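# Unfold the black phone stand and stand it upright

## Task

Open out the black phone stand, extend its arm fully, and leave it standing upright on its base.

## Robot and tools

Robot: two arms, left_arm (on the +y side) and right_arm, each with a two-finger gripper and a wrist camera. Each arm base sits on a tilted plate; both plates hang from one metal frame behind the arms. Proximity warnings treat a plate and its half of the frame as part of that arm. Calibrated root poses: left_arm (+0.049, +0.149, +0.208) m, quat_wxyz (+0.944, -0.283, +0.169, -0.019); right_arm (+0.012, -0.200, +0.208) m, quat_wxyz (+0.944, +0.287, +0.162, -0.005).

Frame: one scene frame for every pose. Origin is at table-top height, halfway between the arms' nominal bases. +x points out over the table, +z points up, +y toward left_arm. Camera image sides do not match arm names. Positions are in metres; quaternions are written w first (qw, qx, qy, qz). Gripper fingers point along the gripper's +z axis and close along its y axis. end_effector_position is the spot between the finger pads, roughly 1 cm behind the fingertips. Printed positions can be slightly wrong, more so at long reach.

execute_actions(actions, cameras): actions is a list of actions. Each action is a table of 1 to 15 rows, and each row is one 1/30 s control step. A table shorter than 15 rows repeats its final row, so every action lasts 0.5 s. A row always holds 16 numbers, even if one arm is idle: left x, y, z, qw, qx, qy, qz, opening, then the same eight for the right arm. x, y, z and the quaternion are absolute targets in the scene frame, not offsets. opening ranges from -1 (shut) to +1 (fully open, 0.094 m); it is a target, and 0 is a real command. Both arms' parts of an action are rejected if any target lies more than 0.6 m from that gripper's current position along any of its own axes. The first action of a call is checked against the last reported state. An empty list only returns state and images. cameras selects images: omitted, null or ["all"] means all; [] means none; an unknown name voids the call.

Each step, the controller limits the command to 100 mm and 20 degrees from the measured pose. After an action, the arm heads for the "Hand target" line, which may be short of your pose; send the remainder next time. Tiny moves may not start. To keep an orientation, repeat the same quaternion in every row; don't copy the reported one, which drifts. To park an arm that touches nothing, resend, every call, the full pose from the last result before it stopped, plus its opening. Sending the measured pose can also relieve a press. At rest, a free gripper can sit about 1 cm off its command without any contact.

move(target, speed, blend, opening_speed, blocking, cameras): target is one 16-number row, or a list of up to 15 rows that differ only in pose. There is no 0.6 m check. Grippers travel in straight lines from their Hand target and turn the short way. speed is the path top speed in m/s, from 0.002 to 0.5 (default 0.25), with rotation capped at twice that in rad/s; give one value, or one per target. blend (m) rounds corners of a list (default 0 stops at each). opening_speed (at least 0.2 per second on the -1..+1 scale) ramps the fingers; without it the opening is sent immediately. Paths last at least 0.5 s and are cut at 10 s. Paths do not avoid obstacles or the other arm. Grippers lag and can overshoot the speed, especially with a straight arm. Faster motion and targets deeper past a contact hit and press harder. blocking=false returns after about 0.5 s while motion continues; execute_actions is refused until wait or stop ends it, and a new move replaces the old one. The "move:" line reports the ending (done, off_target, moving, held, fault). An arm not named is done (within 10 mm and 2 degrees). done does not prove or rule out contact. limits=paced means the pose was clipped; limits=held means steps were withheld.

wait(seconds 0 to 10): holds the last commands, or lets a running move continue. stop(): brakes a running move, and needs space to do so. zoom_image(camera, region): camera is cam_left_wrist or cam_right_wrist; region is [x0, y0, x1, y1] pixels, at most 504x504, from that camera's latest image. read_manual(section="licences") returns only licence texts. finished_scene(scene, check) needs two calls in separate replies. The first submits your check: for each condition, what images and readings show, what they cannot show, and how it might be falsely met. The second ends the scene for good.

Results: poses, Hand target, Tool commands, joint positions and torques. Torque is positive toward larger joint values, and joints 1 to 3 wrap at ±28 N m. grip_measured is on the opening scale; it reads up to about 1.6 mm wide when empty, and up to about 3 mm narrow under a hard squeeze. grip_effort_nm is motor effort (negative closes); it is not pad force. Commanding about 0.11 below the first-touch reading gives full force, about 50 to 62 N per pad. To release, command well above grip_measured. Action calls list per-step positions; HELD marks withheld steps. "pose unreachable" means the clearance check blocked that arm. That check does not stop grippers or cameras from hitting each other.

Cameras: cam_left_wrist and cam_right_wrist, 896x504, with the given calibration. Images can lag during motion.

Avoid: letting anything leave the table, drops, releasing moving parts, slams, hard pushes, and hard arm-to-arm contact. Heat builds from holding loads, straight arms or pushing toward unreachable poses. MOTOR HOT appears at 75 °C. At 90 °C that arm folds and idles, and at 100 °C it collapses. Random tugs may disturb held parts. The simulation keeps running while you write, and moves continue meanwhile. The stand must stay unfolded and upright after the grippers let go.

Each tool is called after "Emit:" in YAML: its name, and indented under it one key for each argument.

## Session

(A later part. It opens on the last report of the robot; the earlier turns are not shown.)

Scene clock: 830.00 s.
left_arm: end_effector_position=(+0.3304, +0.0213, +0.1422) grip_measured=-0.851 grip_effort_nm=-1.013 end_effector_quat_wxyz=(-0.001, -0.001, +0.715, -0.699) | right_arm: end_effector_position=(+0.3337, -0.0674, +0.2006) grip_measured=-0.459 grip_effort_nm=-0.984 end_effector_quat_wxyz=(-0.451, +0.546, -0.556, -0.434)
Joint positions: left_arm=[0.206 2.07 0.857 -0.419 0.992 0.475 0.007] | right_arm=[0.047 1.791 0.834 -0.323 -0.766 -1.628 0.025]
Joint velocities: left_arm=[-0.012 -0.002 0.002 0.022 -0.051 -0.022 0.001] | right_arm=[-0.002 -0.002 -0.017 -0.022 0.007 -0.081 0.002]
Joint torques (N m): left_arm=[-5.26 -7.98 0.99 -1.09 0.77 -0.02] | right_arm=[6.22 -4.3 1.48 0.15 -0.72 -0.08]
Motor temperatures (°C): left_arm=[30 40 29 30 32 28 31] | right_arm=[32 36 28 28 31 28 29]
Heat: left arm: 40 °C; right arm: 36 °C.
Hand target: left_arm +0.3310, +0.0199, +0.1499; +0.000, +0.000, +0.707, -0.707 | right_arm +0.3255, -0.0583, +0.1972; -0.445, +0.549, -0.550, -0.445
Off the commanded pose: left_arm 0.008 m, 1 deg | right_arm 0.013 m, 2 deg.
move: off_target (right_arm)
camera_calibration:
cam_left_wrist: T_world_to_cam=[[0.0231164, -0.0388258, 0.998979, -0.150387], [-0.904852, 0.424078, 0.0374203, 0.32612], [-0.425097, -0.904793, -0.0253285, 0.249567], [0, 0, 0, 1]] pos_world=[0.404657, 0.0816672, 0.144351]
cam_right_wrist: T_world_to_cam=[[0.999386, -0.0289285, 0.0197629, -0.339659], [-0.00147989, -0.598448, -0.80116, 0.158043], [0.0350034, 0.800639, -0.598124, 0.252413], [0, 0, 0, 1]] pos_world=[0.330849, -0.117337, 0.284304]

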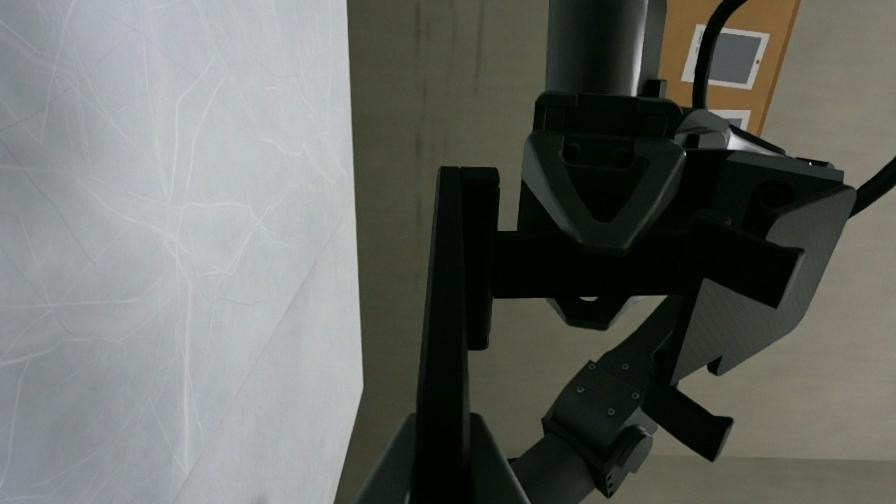

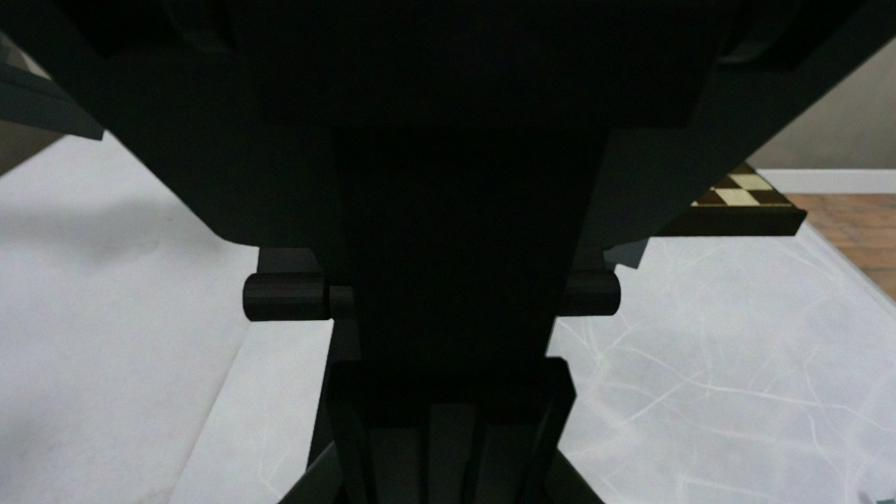

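Emit:
move:
  target:
    - [0.331,0.02,0.145,0,0,0.7071,-0.7071,-0.4,0.3255,-0.058,0.197,0.445,-0.5495,0.5495,0.445,-0.75]
  opening_speed: 0.3

Scene clock: 833.47 s.
left_arm: end_effector_position=(+0.3290, +0.0213, +0.1430) grip_measured=-0.401 grip_effort_nm=0.081 end_effector_quat_wxyz=(-0.004, -0.001, +0.715, -0.700) | right_arm: end_effector_position=(+0.3342, -0.0680, +0.1979) grip_measured=-0.460 grip_effort_nm=-0.979 end_effector_quat_wxyz=(-0.448, +0.550, -0.559, -0.429)
Joint positions: left_arm=[0.206 2.07 0.857 -0.429 0.992 0.478 0.028] | right_arm=[0.047 1.791 0.834 -0.319 -0.751 -1.628 0.025]
Joint velocities: left_arm=[-0.022 -0.007 -0.022 0.007 0.007 -0.051 -0.001] | right_arm=[-0.022 -0.007 -0.012 0.037 -0.007 -0.022 0]
Joint torques (N m): left_arm=[-4.44 -6.3 1.94 -1.02 0.76 0.12] | right_arm=[6.16 -4.27 1.43 0.15 -0.88 -0.08]
Motor temperatures (°C): left_arm=[30 40 29 30 32 28 31] | right_arm=[32 36 28 28 31 28 29]
Heat: left arm: 40 °C; right arm: 36 °C.
Hand target: left_arm +0.3309, +0.0199, +0.1450; +0.000, +0.000, +0.707, -0.707 | right_arm +0.3256, -0.0583, +0.1971; -0.445, +0.549, -0.550, -0.445
Off the commanded pose: left_arm 0.003 m, 1 deg | right_arm 0.013 m, 2 deg.
move: off_target (right_arm)
camera_calibration:
cam_left_wrist: T_world_to_cam=[[0.0279827, -0.0365412, 0.99894, -0.152741], [-0.902733, 0.428248, 0.040953, 0.323523], [-0.42929, -0.902922, -0.0210034, 0.249693], [0, 0, 0, 1]] pos_world=[0.40352, 0.0813239, 0.144574]
cam_right_wrist: T_world_to_cam=[[0.999303, -0.029822, 0.0224665, -0.340735], [-0.000424014, -0.610737, -0.791833, 0.152486], [0.0373352, 0.791272, -0.610324, 0.252292], [0, 0, 0, 1]] pos_world=[0.331142, -0.116664, 0.282378]

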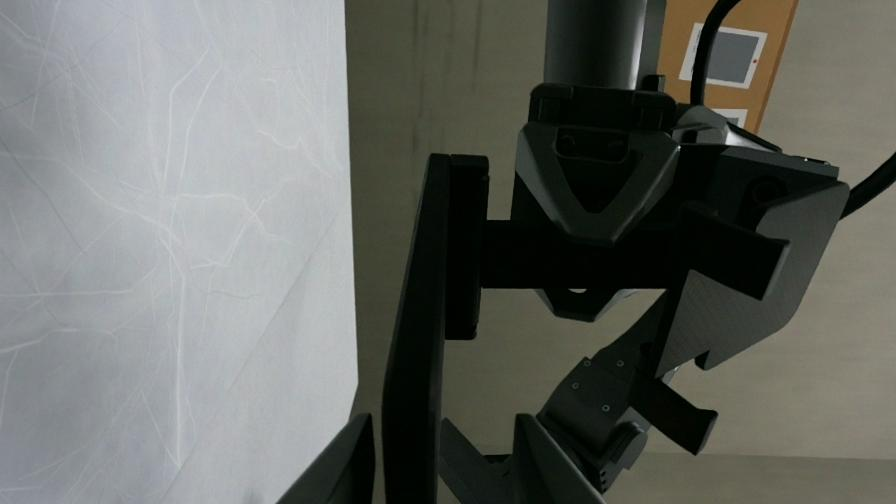

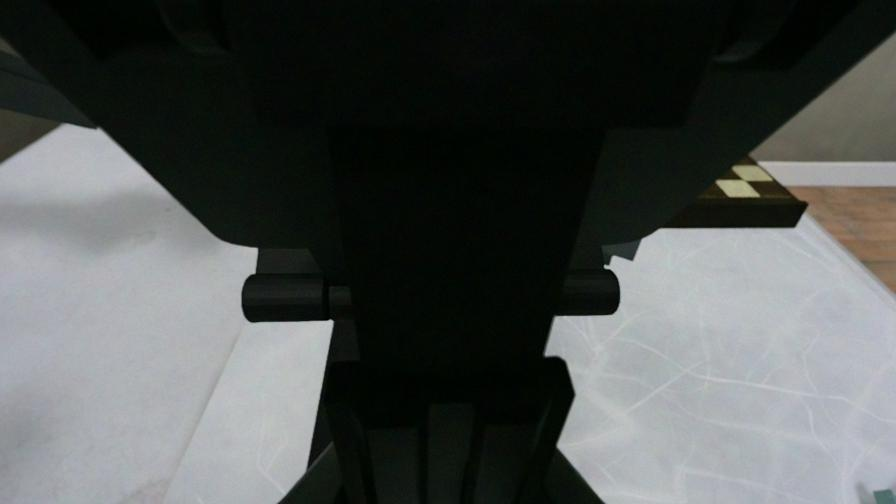

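Emit:
move:
  target:
    - [0.331,0.12,0.146,0,0,0.7071,-0.7071,-0.4,0.3255,-0.058,0.197,0.445,-0.5495,0.5495,0.445,-0.75]
    - [0.331,0.19,0.23,0.4056,0.579,0.579,-0.4056,-0.4,0.3255,-0.058,0.197,0.445,-0.5495,0.5495,0.445,-0.75]
  speed: [0.1,0.2]

Scene clock: 844.40 s.
left_arm: end_effector_position=(+0.3319, +0.1954, +0.2263) grip_measured=-0.401 grip_effort_nm=0.076 end_effector_quat_wxyz=(+0.361, +0.561, +0.627, -0.402) | right_arm: end_effector_position=(+0.3344, -0.0681, +0.1978) grip_measured=-0.460 grip_effort_nm=-0.974 end_effector_quat_wxyz=(-0.448, +0.550, -0.559, -0.429)
Joint positions: left_arm=[0.471 1.454 1.077 -1.222 0.635 2.1 0.028] | right_arm=[0.047 1.791 0.834 -0.319 -0.75 -1.628 0.025]
Joint velocities: left_arm=[0.022 -0.017 0.002 -0.022 -0.022 0.022 0] | right_arm=[-0.002 -0.012 -0.007 0.007 -0.051 -0.022 0]
Joint torques (N m): left_arm=[-3.67 -9.28 4.23 -1.13 0.47 0.07] | right_arm=[6.09 -4.4 1.54 0.17 -0.81 -0.04]
Motor temperatures (°C): left_arm=[29 41 29 30 32 28 30] | right_arm=[32 36 28 28 31 28 30]
Heat: left arm: 41 °C; right arm: 36 °C.
Hand target: left_arm +0.3316, +0.1922, +0.2308; +0.368, +0.570, +0.620, -0.394 | right_arm +0.3255, -0.0584, +0.1971; -0.445, +0.549, -0.550, -0.445
Off the commanded pose: left_arm 0.007 m, 8 deg | right_arm 0.013 m, 2 deg.
joint sent to its limit (left arm) — joint 6 (wrist roll), upper limit. The joint targets are off in orientation, not in position.
move: off_target (left_arm, right_arm)
camera_calibration:
cam_left_wrist: T_world_to_cam=[[-0.99136, -0.0694507, 0.111278, 0.315967], [-0.124893, 0.759097, -0.638884, 0.0792191], [-0.0400998, -0.647262, -0.761212, 0.398282], [0, 0, 0, 1]] pos_world=[0.339102, 0.219602, 0.318629]
cam_right_wrist: T_world_to_cam=[[0.999277, -0.0301933, 0.023093, -0.341019], [-0.000185086, -0.611375, -0.791341, 0.152133], [0.0380117, 0.790765, -0.610938, 0.252092], [0, 0, 0, 1]] pos_world=[0.331218, -0.116632, 0.282277]

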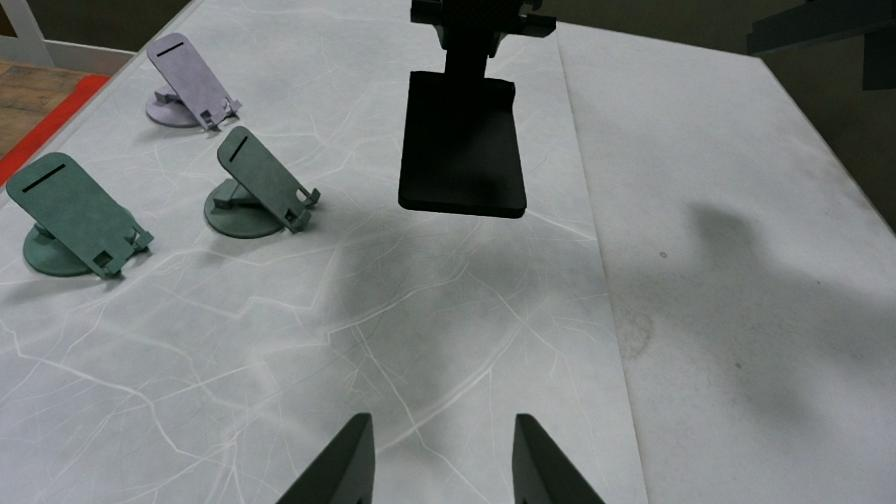

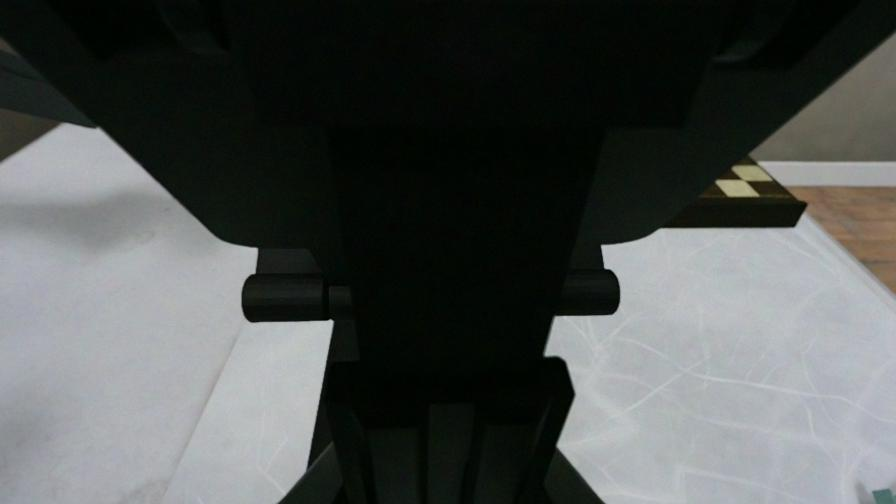

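Emit:
move:
  target: [0.328,0.05,0.275,0.3536,0.6124,0.6124,-0.3536,0.75,0.3255,-0.058,0.197,0.445,-0.5495,0.5495,0.445,-0.75]
  speed: 0.15
  cameras: ["cam_left_wrist"]

Scene clock: 854.53 s.
left_arm: end_effector_position=(+0.3365, +0.0528, +0.2748) grip_measured=+0.749 grip_effort_nm=0.081 end_effector_quat_wxyz=(+0.358, +0.605, +0.621, -0.348) | right_arm: end_effector_position=(+0.3344, -0.0681, +0.1978) grip_measured=-0.460 grip_effort_nm=-0.984 end_effector_quat_wxyz=(-0.448, +0.550, -0.559, -0.429)
Joint positions: left_arm=[-0.248 1.276 0.794 -0.651 0.379 1.361 0.082] | right_arm=[0.047 1.791 0.834 -0.319 -0.75 -1.628 0.025]
Joint velocities: left_arm=[-0.007 -0.002 -0.002 0.051 -0.066 -0.051 0] | right_arm=[-0.002 0.007 0.012 0.007 0.007 -0.066 0]
Joint torques (N m): left_arm=[-4.59 -4.68 5.89 0.31 0.57 -0.12] | right_arm=[5.96 -4.38 1.22 0.13 -0.86 -0.03]
Motor temperatures (°C): left_arm=[29 40 29 30 32 28 30] | right_arm=[32 36 28 28 31 28 31]
Heat: left arm: 40 °C; right arm: 36 °C.
Hand target: left_arm +0.3309, +0.0486, +0.2779; +0.360, +0.607, +0.614, -0.352 | right_arm +0.3255, -0.0584, +0.1971; -0.445, +0.549, -0.550, -0.445
Off the commanded pose: left_arm 0.009 m, 2 deg | right_arm 0.013 m, 2 deg.
move: off_target (right_arm)
camera_calibration:
cam_left_wrist: T_world_to_cam=[[-0.998708, -0.0499802, 0.00915603, 0.334717], [-0.0463027, 0.82097, -0.569091, 0.170124], [0.0209265, -0.56878, -0.822224, 0.335181], [0, 0, 0, 1]] pos_world=[0.335148, 0.0677062, 0.369345]
Images, in order (width x height): cam_left_wrist 896x504.

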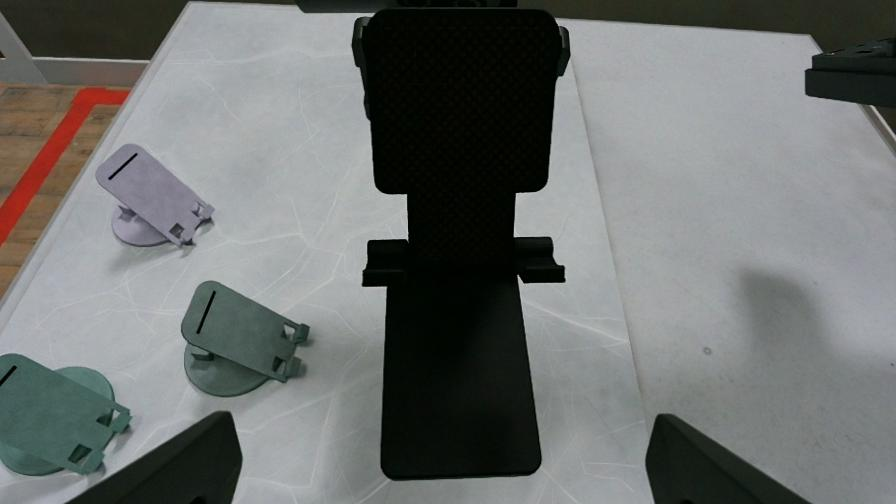

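Emit:
move:
  target:
    - [0.323,0.02,0.288,0.3536,0.6124,0.6124,-0.3536,0.75,0.3255,-0.058,0.197,0.445,-0.5495,0.5495,0.445,-0.75]
    - [0.323,-0.058,0.247,0.3536,0.6124,0.6124,-0.3536,0.75,0.3255,-0.058,0.197,0.445,-0.5495,0.5495,0.445,-0.75]
  speed: 0.06
  cameras: ["cam_left_wrist"]

Scene clock: 861.73 s.
left_arm: end_effector_position=(+0.3347, -0.0527, +0.2493) grip_measured=+0.749 grip_effort_nm=0.081 end_effector_quat_wxyz=(+0.364, +0.603, +0.620, -0.345) | right_arm: end_effector_position=(+0.3344, -0.0681, +0.1978) grip_measured=-0.460 grip_effort_nm=-0.989 end_effector_quat_wxyz=(-0.448, +0.550, -0.559, -0.429)
Joint positions: left_arm=[-0.505 1.592 0.704 -0.156 0.263 1.122 0.082] | right_arm=[0.047 1.791 0.834 -0.319 -0.75 -1.628 0.025]
Joint velocities: left_arm=[0.002 -0.002 -0.017 -0.037 0.007 0.007 0] | right_arm=[-0.012 0.002 -0.007 -0.051 0.051 0.007 0.001]
Joint torques (N m): left_arm=[-6.23 -3.56 5.65 0.71 0.53 -0.09] | right_arm=[6.16 -4.22 1.46 0.08 -0.85 -0.04]
Motor temperatures (°C): left_arm=[29 39 29 30 31 28 29] | right_arm=[32 36 28 28 31 28 31]
Heat: left arm: 39 °C; right arm: 36 °C.
Hand target: left_arm +0.3231, -0.0589, +0.2479; +0.356, +0.610, +0.612, -0.355 | right_arm +0.3255, -0.0584, +0.1971; -0.445, +0.549, -0.550, -0.445
Off the commanded pose: left_arm 0.013 m, 2 deg | right_arm 0.013 m, 2 deg.
move: off_target (left_arm, right_arm)
camera_calibration:
cam_left_wrist: T_world_to_cam=[[-0.998367, -0.0571191, -0.000787194, 0.329892], [-0.0462716, 0.816695, -0.575212, 0.243411], [0.0334984, -0.574236, -0.818004, 0.24867], [0, 0, 0, 1]] pos_world=[0.332286, -0.0371539, 0.343686]
Images, in order (width x height): cam_left_wrist 896x504.

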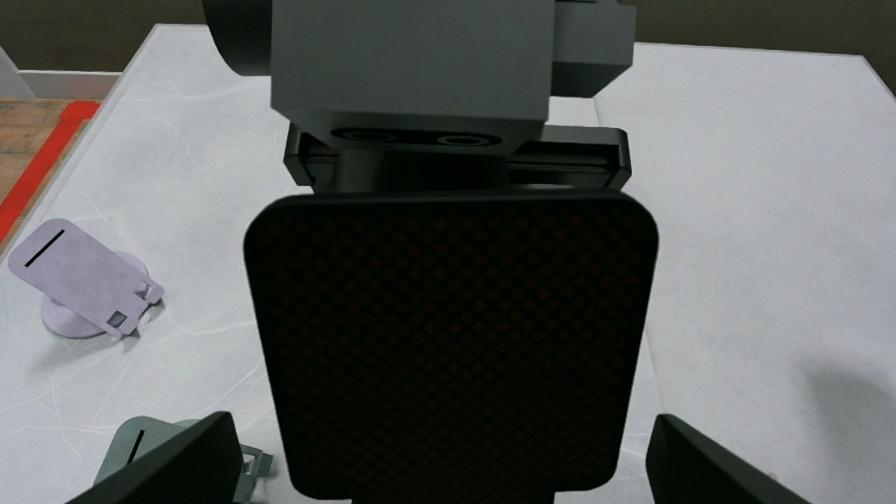

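Emit:
move:
  target: [0.3225,-0.058,0.247,0.3536,0.6124,0.6124,-0.3536,0.16,0.3255,-0.058,0.197,0.445,-0.5495,0.5495,0.445,-0.75]
  opening_speed: 0.3

Scene clock: 868.63 s.
left_arm: end_effector_position=(+0.3345, -0.0524, +0.2488) grip_measured=+0.297 grip_effort_nm=-1.013 end_effector_quat_wxyz=(+0.363, +0.604, +0.620, -0.345) | right_arm: end_effector_position=(+0.3360, -0.0682, +0.1977) grip_measured=-0.460 grip_effort_nm=-0.989 end_effector_quat_wxyz=(-0.451, +0.550, -0.559, -0.425)
Joint positions: left_arm=[-0.505 1.592 0.704 -0.157 0.261 1.121 0.061] | right_arm=[0.047 1.791 0.834 -0.31 -0.749 -1.628 0.025]
Joint velocities: left_arm=[-0.017 -0.002 0.002 -0.007 -0.022 0.007 -0.001] | right_arm=[0.002 0.002 0.002 0.007 -0.007 -0.007 0.001]
Joint torques (N m): left_arm=[-6.06 -3.69 5.68 0.65 0.53 -0.05] | right_arm=[6.11 -4.33 1.33 0.05 -0.9 -0.07]
Motor temperatures (°C): left_arm=[30 39 29 31 31 28 29] | right_arm=[32 36 28 28 31 28 31]
Heat: left arm: 39 °C; right arm: 36 °C.
Hand target: left_arm +0.3225, -0.0578, +0.2470; +0.354, +0.612, +0.612, -0.354 | right_arm +0.3256, -0.0584, +0.1971; -0.445, +0.549, -0.550, -0.445
Off the commanded pose: left_arm 0.013 m, 2 deg | right_arm 0.015 m, 3 deg.
move: off_target (left_arm, right_arm)
camera_calibration:
cam_left_wrist: T_world_to_cam=[[-0.998382, -0.0568597, 0.000325287, 0.329375], [-0.0467808, 0.818131, -0.573126, 0.242671], [0.0323216, -0.572213, -0.819468, 0.249321], [0, 0, 0, 1]] pos_world=[0.332136, -0.037144, 0.343284]
cam_right_wrist: T_world_to_cam=[[0.998942, -0.0348004, 0.030069, -0.344277], [0.00248128, -0.612063, -0.790805, 0.150925], [0.0459244, 0.790043, -0.611329, 0.249384], [0, 0, 0, 1]] pos_world=[0.332085, -0.11663, 0.28216]

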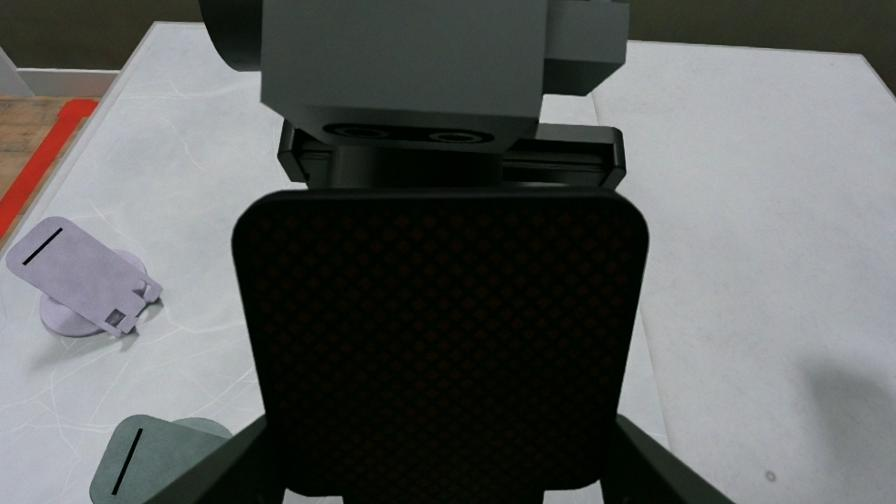

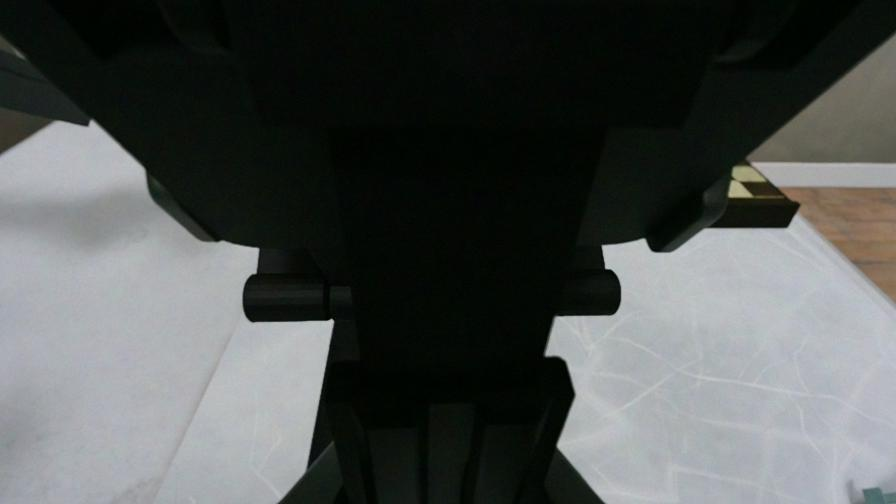

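Emit:
move:
  target: [0.3225,-0.058,0.247,0.3536,0.6124,0.6124,-0.3536,0.16,0.3245,-0.058,0.197,0.445,-0.5495,0.5495,0.445,-0.15]
  opening_speed: 0.3
  cameras: []

Emit:
move:
  target: [0.3225,-0.058,0.247,0.3536,0.6124,0.6124,-0.3536,0.16,0.3225,-0.060,0.199,0.5417,-0.4545,0.4545,0.5417,-0.15]
  speed: 0.08

Scene clock: 873.03 s.
left_arm: end_effector_position=(+0.3351, -0.0515, +0.2472) grip_measured=+0.297 grip_effort_nm=-1.013 end_effector_quat_wxyz=(+0.361, +0.605, +0.623, -0.341) | right_arm: end_effector_position=(+0.3344, -0.0678, +0.1973) grip_measured=-0.153 grip_effort_nm=0.193 end_effector_quat_wxyz=(-0.449, +0.550, -0.559, -0.427)
Joint positions: left_arm=[-0.505 1.592 0.704 -0.158 0.25 1.121 0.061] | right_arm=[0.047 1.791 0.83 -0.31 -0.749 -1.628 0.04]
Joint velocities: left_arm=[0.017 0.017 -0.017 0.022 -0.022 -0.037 -0.001] | right_arm=[0.002 0.007 0.002 -0.022 -0.022 -0.066 0.001]
Joint torques (N m): left_arm=[-6.04 -3.74 5.65 0.68 0.67 -0.01] | right_arm=[6.13 -4.46 1.63 0.06 -0.89 -0.06]
Motor temperatures (°C): left_arm=[30 38 30 31 31 28 30] | right_arm=[32 36 28 28 31 28 31]
Heat: left arm: 38 °C; right arm: 36 °C.
Hand target: left_arm +0.3225, -0.0577, +0.2469; +0.354, +0.612, +0.612, -0.354 | right_arm +0.3246, -0.0583, +0.1971; -0.445, +0.549, -0.550, -0.445
Off the commanded pose: left_arm 0.014 m, 2 deg | right_arm 0.014 m, 2 deg.
move: off_target (left_arm, right_arm)
No camera images: "cameras" was empty.

Scene clock: 876.17 s.
left_arm: end_effector_position=(+0.3342, -0.0512, +0.2468) grip_measured=+0.297 grip_effort_nm=-1.018 end_effector_quat_wxyz=(+0.359, +0.605, +0.623, -0.341) | right_arm: end_effector_position=(+0.3289, -0.0635, +0.2004) grip_measured=-0.153 grip_effort_nm=0.183 end_effector_quat_wxyz=(-0.545, +0.470, -0.458, -0.521)
Joint positions: left_arm=[-0.505 1.592 0.704 -0.162 0.249 1.121 0.061] | right_arm=[-0.064 2.051 0.957 -0.496 -1.129 -1.975 0.04]
Joint velocities: left_arm=[0.002 0.012 0.002 0.022 0.051 -0.095 0.001] | right_arm=[0.017 -0.002 0.002 0.007 0.051 -0.007 0]
Joint torques (N m): left_arm=[-6.01 -3.66 5.71 0.71 0.63 -0.05] | right_arm=[4.49 -4.62 1.42 -0.77 -0.95 -0.13]
Motor temperatures (°C): left_arm=[30 38 30 31 31 28 30] | right_arm=[32 36 28 28 31 28 31]
Heat: left arm: 38 °C; right arm: 36 °C.
Hand target: left_arm +0.3225, -0.0577, +0.2469; +0.354, +0.612, +0.612, -0.354 | right_arm +0.3234, -0.0607, +0.1981; +0.541, -0.454, +0.458, +0.540
Off the commanded pose: left_arm 0.014 m, 2 deg | right_arm 0.007 m, 3 deg.
move: off_target (left_arm, right_arm)
camera_calibration:
cam_left_wrist: T_world_to_cam=[[-0.998306, -0.0581769, 0.000784764, 0.329018], [-0.0485247, 0.825083, -0.562924, 0.238945], [0.0321017, -0.562009, -0.826508, 0.250666], [0, 0, 0, 1]] pos_world=[0.332009, -0.0371316, 0.341428]
cam_right_wrist: T_world_to_cam=[[0.998834, -0.0212163, 0.0433687, -0.338844], [0.0356094, -0.282855, -0.958501, 0.199562], [0.0326029, 0.958928, -0.28177, 0.196729], [0, 0, 0, 1]] pos_world=[0.324929, -0.139391, 0.261408]

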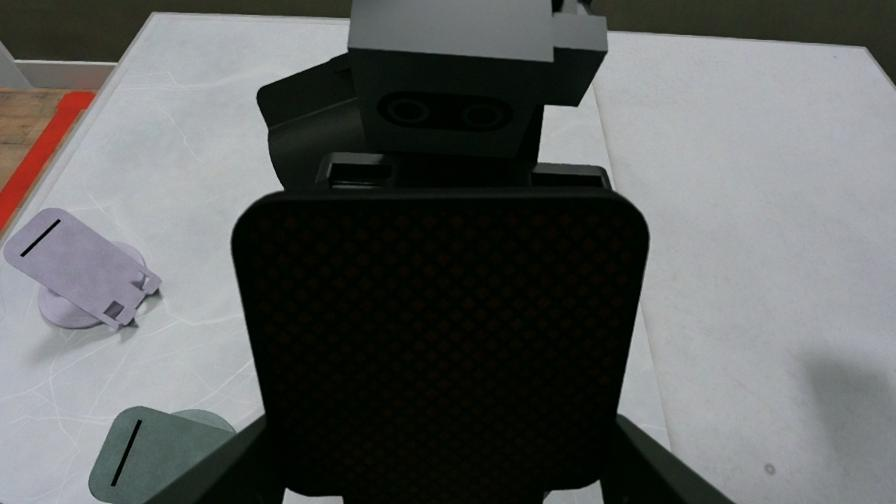

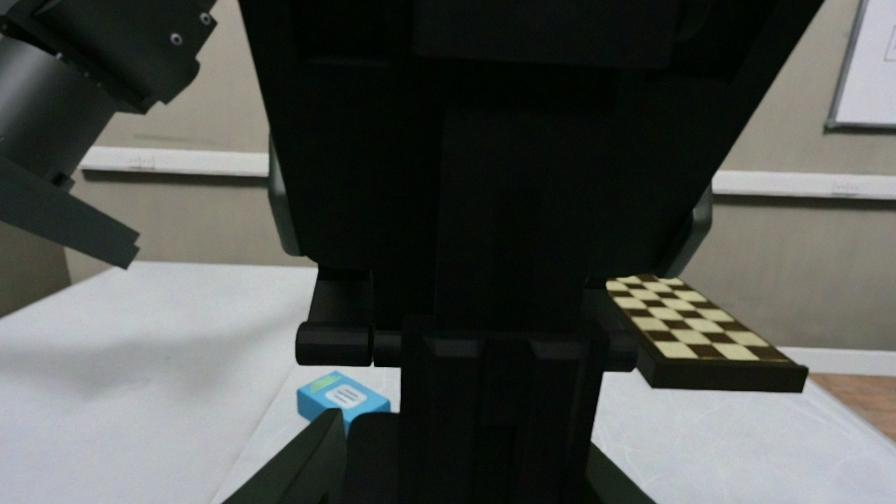

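Emit:
move:
  target: [0.3225,-0.058,0.247,0.3536,0.6124,0.6124,-0.3536,0.16,0.330,-0.060,0.199,0.5417,-0.4545,0.4545,0.5417,-0.15]
  speed: 0.05
  cameras: []

Emit:
move:
  target: [0.3225,-0.058,0.247,0.3536,0.6124,0.6124,-0.3536,0.16,0.330,-0.060,0.199,0.5417,-0.4545,0.4545,0.5417,-0.8]
  opening_speed: 0.3

Scene clock: 879.40 s.
left_arm: end_effector_position=(+0.3343, -0.0512, +0.2467) grip_measured=+0.297 grip_effort_nm=-1.013 end_effector_quat_wxyz=(+0.359, +0.605, +0.623, -0.341) | right_arm: end_effector_position=(+0.3350, -0.0645, +0.2009) grip_measured=-0.153 grip_effort_nm=0.183 end_effector_quat_wxyz=(-0.546, +0.468, -0.458, -0.522)
Joint positions: left_arm=[-0.505 1.592 0.704 -0.162 0.249 1.121 0.061] | right_arm=[-0.064 2.06 0.985 -0.517 -1.134 -1.976 0.04]
Joint velocities: left_arm=[-0.007 -0.007 0.002 -0.037 -0.007 0.051 -0.001] | right_arm=[0.002 -0.007 -0.007 0.007 0.022 0.007 0]
Joint torques (N m): left_arm=[-6.13 -3.74 5.68 0.73 0.67 -0.03] | right_arm=[5.18 -4.75 1.73 -0.7 -0.91 -0.09]
Motor temperatures (°C): left_arm=[30 38 30 31 31 28 30] | right_arm=[32 35 28 28 31 28 30]
Heat: left arm: 38 °C; right arm: 35 °C.
Hand target: left_arm +0.3225, -0.0577, +0.2469; +0.354, +0.612, +0.612, -0.354 | right_arm +0.3303, -0.0603, +0.1991; +0.542, -0.454, +0.456, +0.541
Off the commanded pose: left_arm 0.014 m, 2 deg | right_arm 0.007 m, 3 deg.
move: off_target (left_arm, right_arm)
No camera images: "cameras" was empty.

Scene clock: 881.77 s.
left_arm: end_effector_position=(+0.3338, -0.0511, +0.2465) grip_measured=+0.297 grip_effort_nm=-1.013 end_effector_quat_wxyz=(+0.359, +0.607, +0.622, -0.341) | right_arm: end_effector_position=(+0.3354, -0.0647, +0.2011) grip_measured=-0.469 grip_effort_nm=-0.979 end_effector_quat_wxyz=(-0.546, +0.467, -0.458, -0.523)
Joint positions: left_arm=[-0.505 1.592 0.704 -0.163 0.249 1.127 0.061] | right_arm=[-0.064 2.06 0.987 -0.519 -1.135 -1.972 0.025]
Joint velocities: left_arm=[-0.002 -0.002 -0.002 -0.022 0.081 0.051 -0.001] | right_arm=[-0.017 -0.017 -0.002 0.022 -0.051 0.007 0.001]
Joint torques (N m): left_arm=[-6.08 -3.74 5.76 0.73 0.62 -0.11] | right_arm=[5.18 -4.71 1.46 -0.62 -0.93 -0.13]
Motor temperatures (°C): left_arm=[30 38 30 31 31 28 30] | right_arm=[32 35 28 28 31 28 30]
Heat: left arm: 38 °C; right arm: 35 °C.
Hand target: left_arm +0.3226, -0.0578, +0.2470; +0.354, +0.612, +0.612, -0.354 | right_arm +0.3301, -0.0601, +0.1990; +0.541, -0.454, +0.456, +0.541
Off the commanded pose: left_arm 0.013 m, 2 deg | right_arm 0.007 m, 3 deg.
move: off_target (left_arm, right_arm)
camera_calibration:
cam_left_wrist: T_world_to_cam=[[-0.998501, -0.0546578, -0.00291508, 0.329725], [-0.0435678, 0.825887, -0.562149, 0.236874], [0.0331334, -0.56118, -0.827031, 0.250296], [0, 0, 0, 1]] pos_world=[0.331258, -0.0371485, 0.341122]
cam_right_wrist: T_world_to_cam=[[0.999038, -0.0217296, 0.0380992, -0.344393], [0.0305774, -0.277697, -0.960182, 0.202018], [0.0314444, 0.960423, -0.276765, 0.197344], [0, 0, 0, 1]] pos_world=[0.331679, -0.140918, 0.261713]

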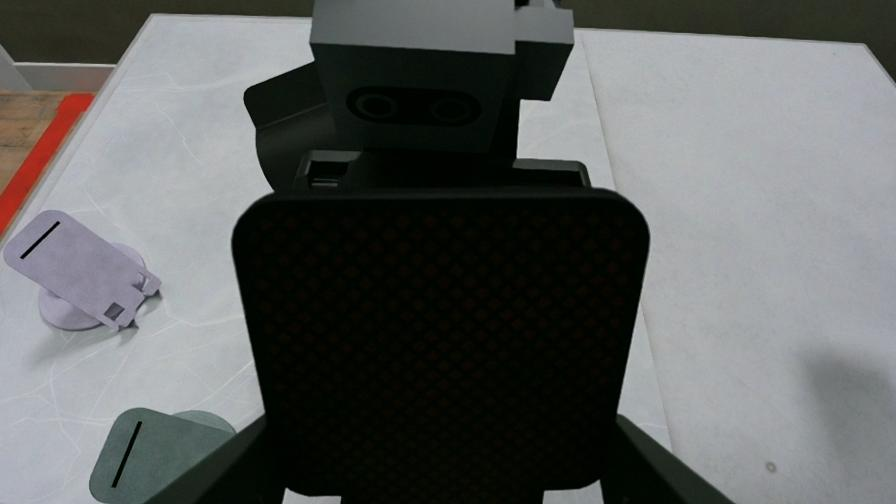

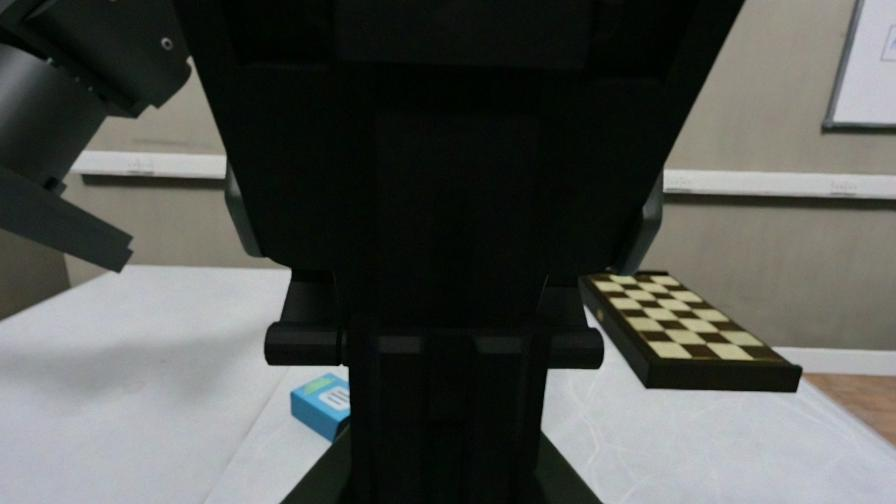

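Emit:
execute_actions:
  actions: []

Scene clock: 898.57 s.
left_arm: end_effector_position=(+0.3338, -0.0511, +0.2465) grip_measured=+0.297 grip_effort_nm=-1.018 end_effector_quat_wxyz=(+0.359, +0.607, +0.622, -0.341) | right_arm: end_effector_position=(+0.3354, -0.0647, +0.2011) grip_measured=-0.469 grip_effort_nm=-0.979 end_effector_quat_wxyz=(-0.546, +0.467, -0.458, -0.523)
Joint positions: left_arm=[-0.505 1.592 0.704 -0.163 0.249 1.127 0.061] | right_arm=[-0.064 2.06 0.987 -0.519 -1.135 -1.972 0.025]
Joint velocities: left_arm=[-0.012 0.012 -0.007 -0.037 -0.066 -0.007 -0.001] | right_arm=[-0.017 -0.012 0.017 -0.037 -0.007 -0.037 -0.001]
Joint torques (N m): left_arm=[-6.05 -3.78 5.7 0.72 0.63 -0.1] | right_arm=[5.26 -4.79 1.33 -0.72 -0.93 -0.11]
Motor temperatures (°C): left_arm=[30 38 29 31 31 28 30] | right_arm=[32 35 28 28 31 28 31]
Heat: left arm: 38 °C; right arm: 35 °C.
Hand target: left_arm +0.3226, -0.0578, +0.2470; +0.354, +0.612, +0.612, -0.354 | right_arm +0.3301, -0.0601, +0.1990; +0.541, -0.454, +0.456, +0.541
Tool commands: left_gripper/opening=+0.16 right_gripper/opening=-0.8
Off the commanded pose: left_arm 0.013 m, 2 deg | right_arm 0.007 m, 3 deg.
camera_calibration:
cam_left_wrist: T_world_to_cam=[[-0.998501, -0.0546578, -0.00291508, 0.329725], [-0.0435678, 0.825887, -0.562149, 0.236874], [0.0331334, -0.56118, -0.827031, 0.250296], [0, 0, 0, 1]] pos_world=[0.331258, -0.0371485, 0.341122]
cam_right_wrist: T_world_to_cam=[[0.999038, -0.0217296, 0.0380992, -0.344393], [0.0305774, -0.277697, -0.960182, 0.202018], [0.0314444, 0.960423, -0.276765, 0.197344], [0, 0, 0, 1]] pos_world=[0.331679, -0.140918, 0.261713]

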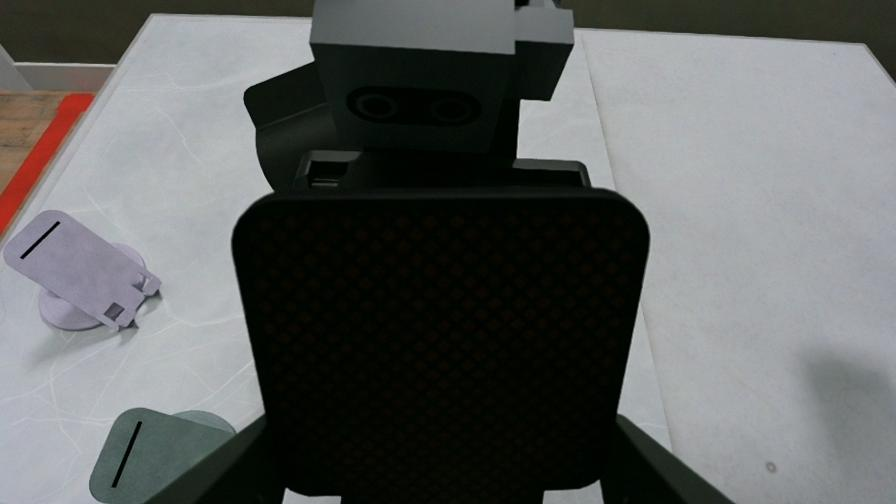

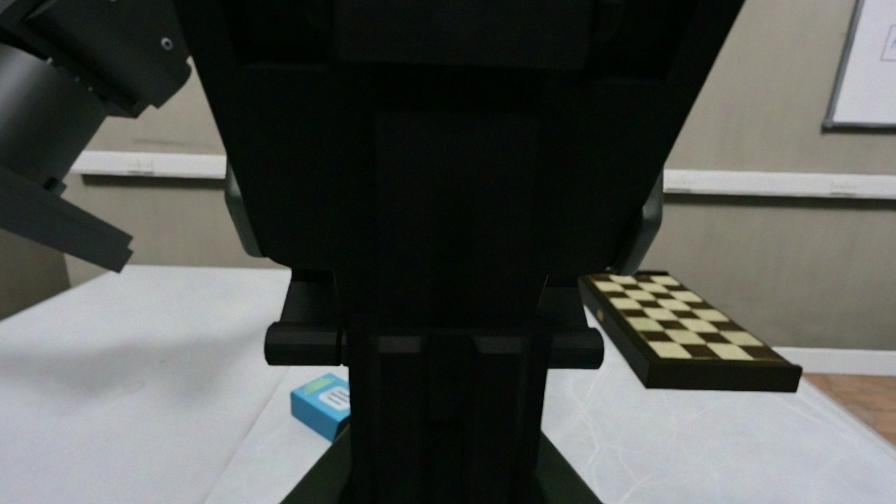

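Emit:
move:
  target:
    - [0.3225,-0.050,0.254,0.3129,0.6341,0.6341,-0.3129,0.16,0.330,-0.060,0.199,0.5417,-0.4545,0.4545,0.5417,-0.8]
    - [0.3225,-0.040,0.268,0.2706,0.6533,0.6533,-0.2706,0.16,0.330,-0.060,0.199,0.5417,-0.4545,0.4545,0.5417,-0.8]
  speed: 0.04

Scene clock: 906.90 s.
left_arm: end_effector_position=(+0.3295, -0.0485, +0.2596) grip_measured=+0.297 grip_effort_nm=-1.009 end_effector_quat_wxyz=(+0.286, +0.640, +0.659, -0.274) | right_arm: end_effector_position=(+0.3320, -0.0608, +0.2102) grip_measured=-0.469 grip_effort_nm=-0.984 end_effector_quat_wxyz=(-0.549, +0.456, -0.447, -0.539)
Joint positions: left_arm=[-0.664 1.592 0.826 -0.382 -0.015 0.991 0.061] | right_arm=[-0.048 2.067 0.987 -0.54 -1.17 -1.978 0.025]
Joint velocities: left_arm=[-0.017 0.012 0.002 -0.066 0.022 0.022 0] | right_arm=[-0.002 -0.007 0.002 -0.037 -0.037 -0.066 0]
Joint torques (N m): left_arm=[-6.28 -6.79 10.09 -0.21 0.24 -0.04] | right_arm=[3.95 -5.09 1.66 -0.5 -0.58 -0.14]
Motor temperatures (°C): left_arm=[30 38 30 31 31 28 31] | right_arm=[32 35 28 28 31 28 31]
Heat: left arm: 38 °C; right arm: 35 °C.
Hand target: left_arm +0.3227, -0.0408, +0.2682; +0.273, +0.653, +0.652, -0.272 | right_arm +0.3300, -0.0601, +0.1991; +0.542, -0.454, +0.455, +0.541
Off the commanded pose: left_arm 0.014 m, 2 deg | right_arm 0.011 m, 1 deg.
move: off_target (left_arm, right_arm)
camera_calibration:
cam_left_wrist: T_world_to_cam=[[-0.998362, -0.0571979, -0.00144389, 0.325112], [-0.0526812, 0.928786, -0.366853, 0.199177], [0.0223243, -0.366176, -0.930278, 0.302568], [0, 0, 0, 1]] pos_world=[0.328317, -0.0556038, 0.35501]
cam_right_wrist: T_world_to_cam=[[0.99959, -0.0098542, 0.0268884, -0.338357], [0.023795, -0.236622, -0.97131, 0.219074], [0.0159339, 0.971552, -0.23629, 0.193558], [0, 0, 0, 1]] pos_world=[0.329921, -0.139548, 0.267623]

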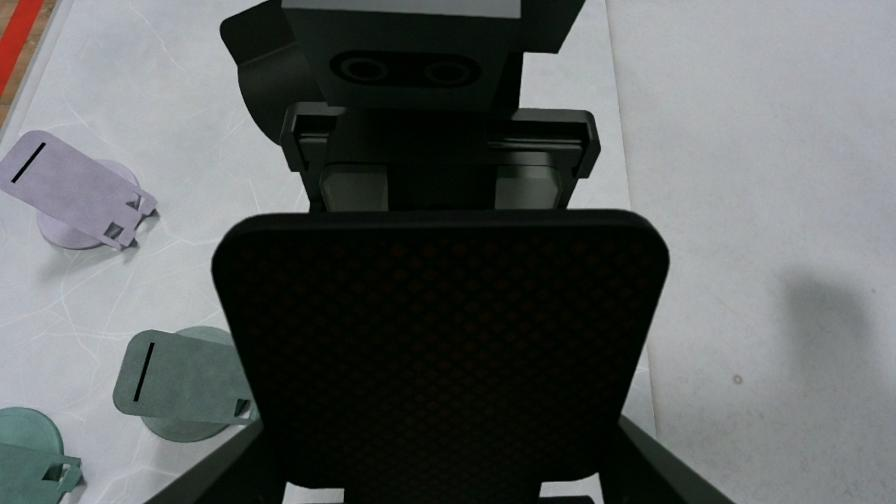

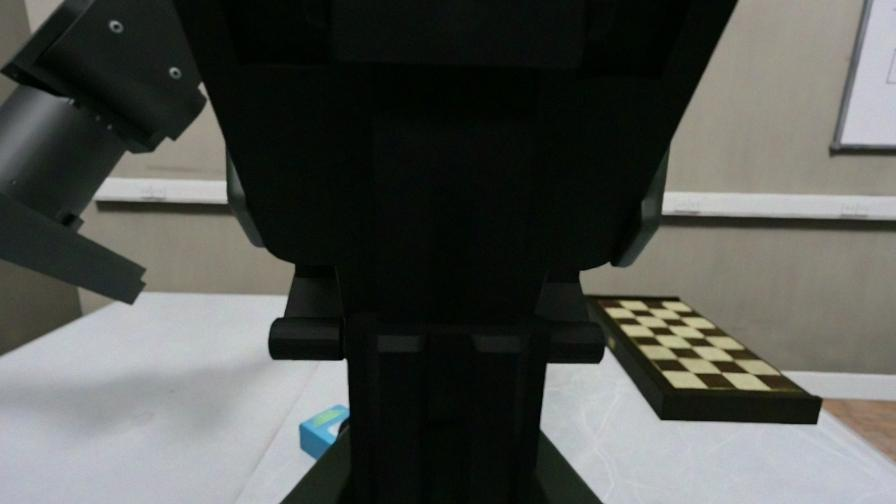

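Emit:
move:
  target: [0.3225,-0.031,0.274,0.1875,0.6818,0.6818,-0.1875,0.16,0.330,-0.062,0.192,0.5417,-0.4545,0.4545,0.5417,-0.8]
  speed: 0.04

Emit:
zoom_image:
  camera: "cam_left_wrist"
  region: [200, 0, 700, 500]

Scene clock: 917.87 s.
left_arm: end_effector_position=(+0.3278, -0.0432, +0.2695) grip_measured=+0.297 grip_effort_nm=-1.018 end_effector_quat_wxyz=(+0.213, +0.662, +0.688, -0.207) | right_arm: end_effector_position=(+0.3302, -0.0582, +0.2129) grip_measured=-0.469 grip_effort_nm=-0.989 end_effector_quat_wxyz=(-0.553, +0.450, -0.438, -0.548)
Joint positions: left_arm=[-0.784 1.664 0.983 -0.612 -0.224 0.85 0.061] | right_arm=[-0.043 2.088 1 -0.569 -1.193 -2.008 0.025]
Joint velocities: left_arm=[-0.012 0.002 -0.017 -0.051 0.007 -0.007 0.001] | right_arm=[-0.012 -0.017 0.002 -0.007 0.007 -0.037 0]
Joint torques (N m): left_arm=[-6.67 -5.04 11.51 -0.41 -0.14 0.04] | right_arm=[1.98 -4.77 1.94 -0.59 -0.27 -0.25]
Motor temperatures (°C): left_arm=[30 39 31 30 31 28 31] | right_arm=[32 35 28 28 31 28 31]
Heat: left arm: 39 °C; right arm: 35 °C.
Hand target: left_arm +0.3226, -0.0318, +0.2742; +0.191, +0.682, +0.680, -0.189 | right_arm +0.3296, -0.0623, +0.1927; +0.542, -0.454, +0.455, +0.541
Off the commanded pose: left_arm 0.014 m, 4 deg | right_arm 0.021 m, 3 deg.
move: off_target (left_arm, right_arm)
camera_calibration:
cam_left_wrist: T_world_to_cam=[[-0.997931, -0.0642652, 0.00174017, 0.322396], [-0.0636888, 0.984567, -0.16301, 0.148907], [0.00876256, -0.162784, -0.986623, 0.34216], [0, 0, 0, 1]] pos_world=[0.328214, -0.0701919, 0.361295]
cam_right_wrist: T_world_to_cam=[[0.999669, -0.00146315, 0.0256878, -0.335908], [0.0248182, -0.208507, -0.977706, 0.224993], [0.00678661, 0.97802, -0.208402, 0.18916], [0, 0, 0, 1]] pos_world=[0.328929, -0.138582, 0.268027]

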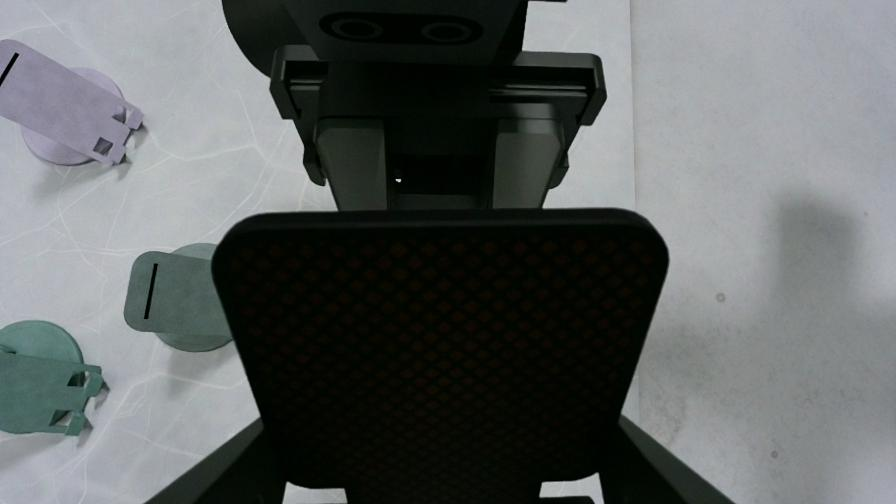

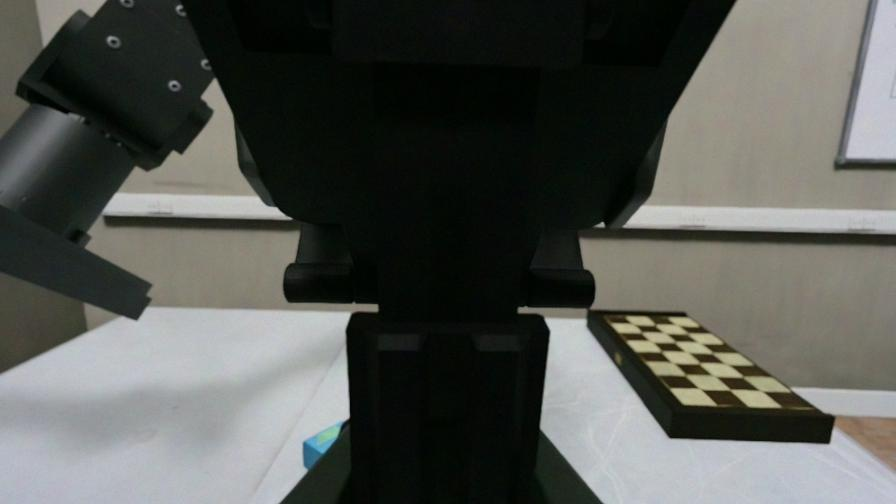

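Scaled by 1.008.

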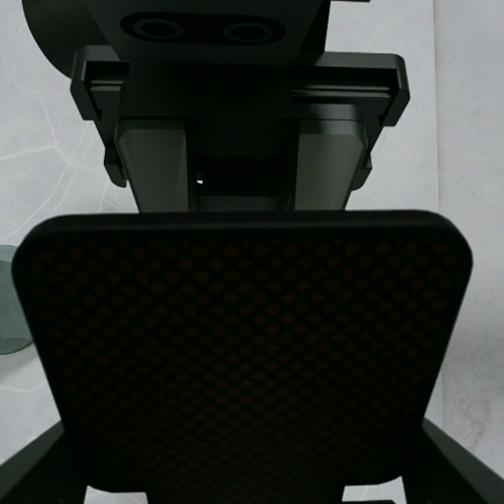

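Emit:
move:
  target: [0.3225,-0.038,0.270,0.1875,0.6818,0.6818,-0.1875,0.16,0.330,-0.052,0.208,0.5417,-0.4545,0.4545,0.5417,-0.8]
  speed: 0.03
  cameras: []

Emit:
move:
  target: [0.3225,-0.038,0.270,0.1875,0.6818,0.6818,-0.1875,0.16,0.3295,-0.052,0.208,0.5417,-0.4545,0.4545,0.5417,-0.2]
  opening_speed: 0.3

Scene clock: 922.43 s.
left_arm: end_effector_position=(+0.3271, -0.0393, +0.2658) grip_measured=+0.297 grip_effort_nm=-1.013 end_effector_quat_wxyz=(+0.199, +0.665, +0.692, -0.197) | right_arm: end_effector_position=(+0.3292, -0.0519, +0.2098) grip_measured=-0.469 grip_effort_nm=-0.984 end_effector_quat_wxyz=(-0.549, +0.444, -0.447, -0.549)
Joint positions: left_arm=[-0.784 1.675 0.995 -0.641 -0.247 0.84 0.061] | right_arm=[-0.031 2.088 0.967 -0.473 -1.193 -1.925 0.025]
Joint velocities: left_arm=[-0.002 0.002 -0.017 -0.007 -0.051 -0.007 -0.001] | right_arm=[-0.002 -0.002 0.002 0.051 0.022 -0.022 0]
Joint torques (N m): left_arm=[-6.97 -3.81 10.43 0.08 0.06 0.06] | right_arm=[5.42 -8.51 0.7 -0.32 -0.35 0.22]
Motor temperatures (°C): left_arm=[30 39 31 30 31 28 31] | right_arm=[32 35 27 28 31 28 31]
Heat: left arm: 39 °C; right arm: 35 °C.
Hand target: left_arm +0.3226, -0.0382, +0.2701; +0.189, +0.682, +0.681, -0.188 | right_arm +0.3301, -0.0521, +0.2080; +0.542, -0.454, +0.453, +0.542
Off the commanded pose: left_arm 0.006 m, 3 deg | right_arm 0.002 m, 2 deg.
move: off_target (left_arm)
No camera images: "cameras" was empty.

Scene clock: 924.63 s.
left_arm: end_effector_position=(+0.3216, -0.0310, +0.2612) grip_measured=+0.297 grip_effort_nm=-1.009 end_effector_quat_wxyz=(+0.179, +0.675, +0.691, -0.186) | right_arm: end_effector_position=(+0.3267, -0.0506, +0.2047) grip_measured=-0.203 grip_effort_nm=0.193 end_effector_quat_wxyz=(-0.536, +0.451, -0.455, -0.550)
Joint positions: left_arm=[-0.787 1.675 0.997 -0.686 -0.272 0.839 0.061] | right_arm=[-0.031 2.088 0.963 -0.466 -1.163 -1.908 0.037]
Joint velocities: left_arm=[0.022 -0.017 0.012 0.007 0.007 -0.022 0] | right_arm=[0.002 -0.007 -0.012 -0.007 -0.037 0.022 -0.001]
Joint torques (N m): left_arm=[-6.83 -3.78 10.33 0.47 0.26 0.05] | right_arm=[5.64 -8.68 0.39 -0.28 -0.64 0.07]
Motor temperatures (°C): left_arm=[30 39 31 30 31 28 31] | right_arm=[32 36 27 28 30 28 31]
Heat: left arm: 39 °C; right arm: 36 °C.
Hand target: left_arm +0.3222, -0.0380, +0.2699; +0.188, +0.682, +0.682, -0.188 | right_arm +0.3293, -0.0519, +0.2081; +0.542, -0.454, +0.454, +0.542
Off the commanded pose: left_arm 0.011 m, 2 deg | right_arm 0.005 m, 1 deg.
move: off_target (left_arm)
camera_calibration:
cam_left_wrist: T_world_to_cam=[[-0.998926, -0.0448121, 0.0117754, 0.315314], [-0.045633, 0.995546, -0.0825004, 0.108589], [-0.0080259, -0.0829491, -0.996521, 0.346529], [0, 0, 0, 1]] pos_world=[0.322712, -0.0652307, 0.35057]
cam_right_wrist: T_world_to_cam=[[0.999955, 0.00412719, -0.00849987, -0.324968], [-0.00725043, -0.241697, -0.970325, 0.225953], [-0.0060591, 0.970343, -0.241656, 0.190654], [0, 0, 0, 1]] pos_world=[0.327747, -0.129047, 0.262558]

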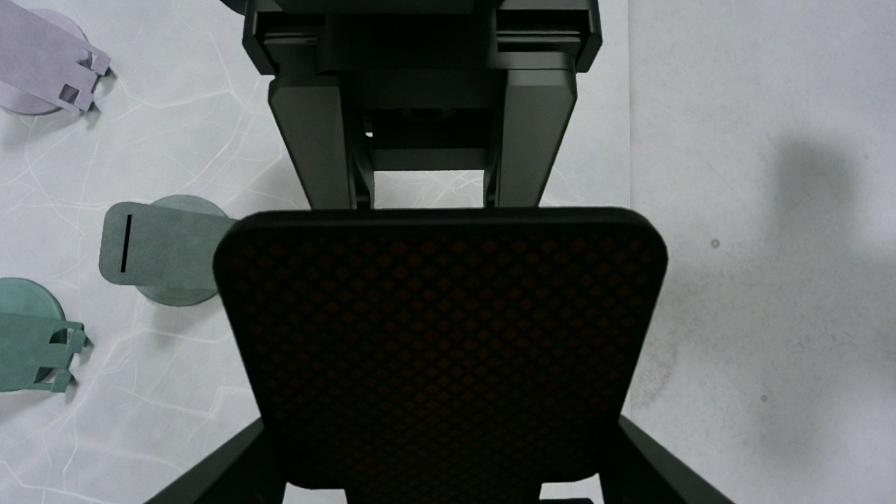

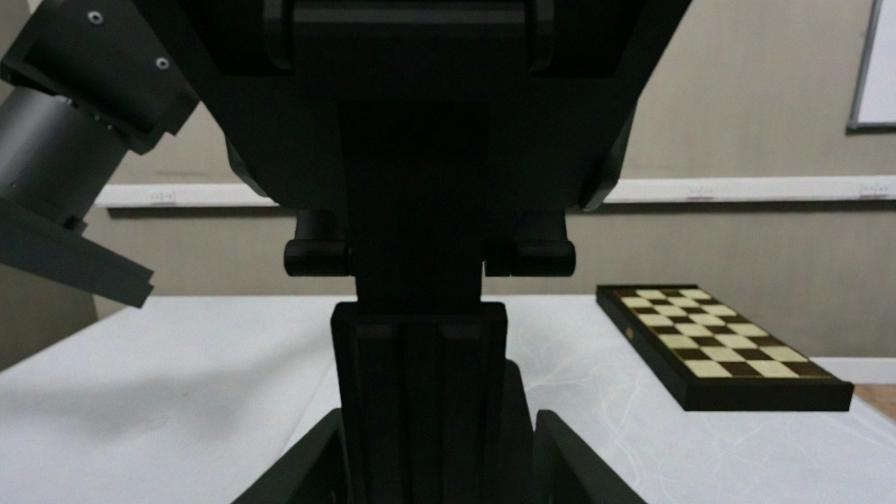

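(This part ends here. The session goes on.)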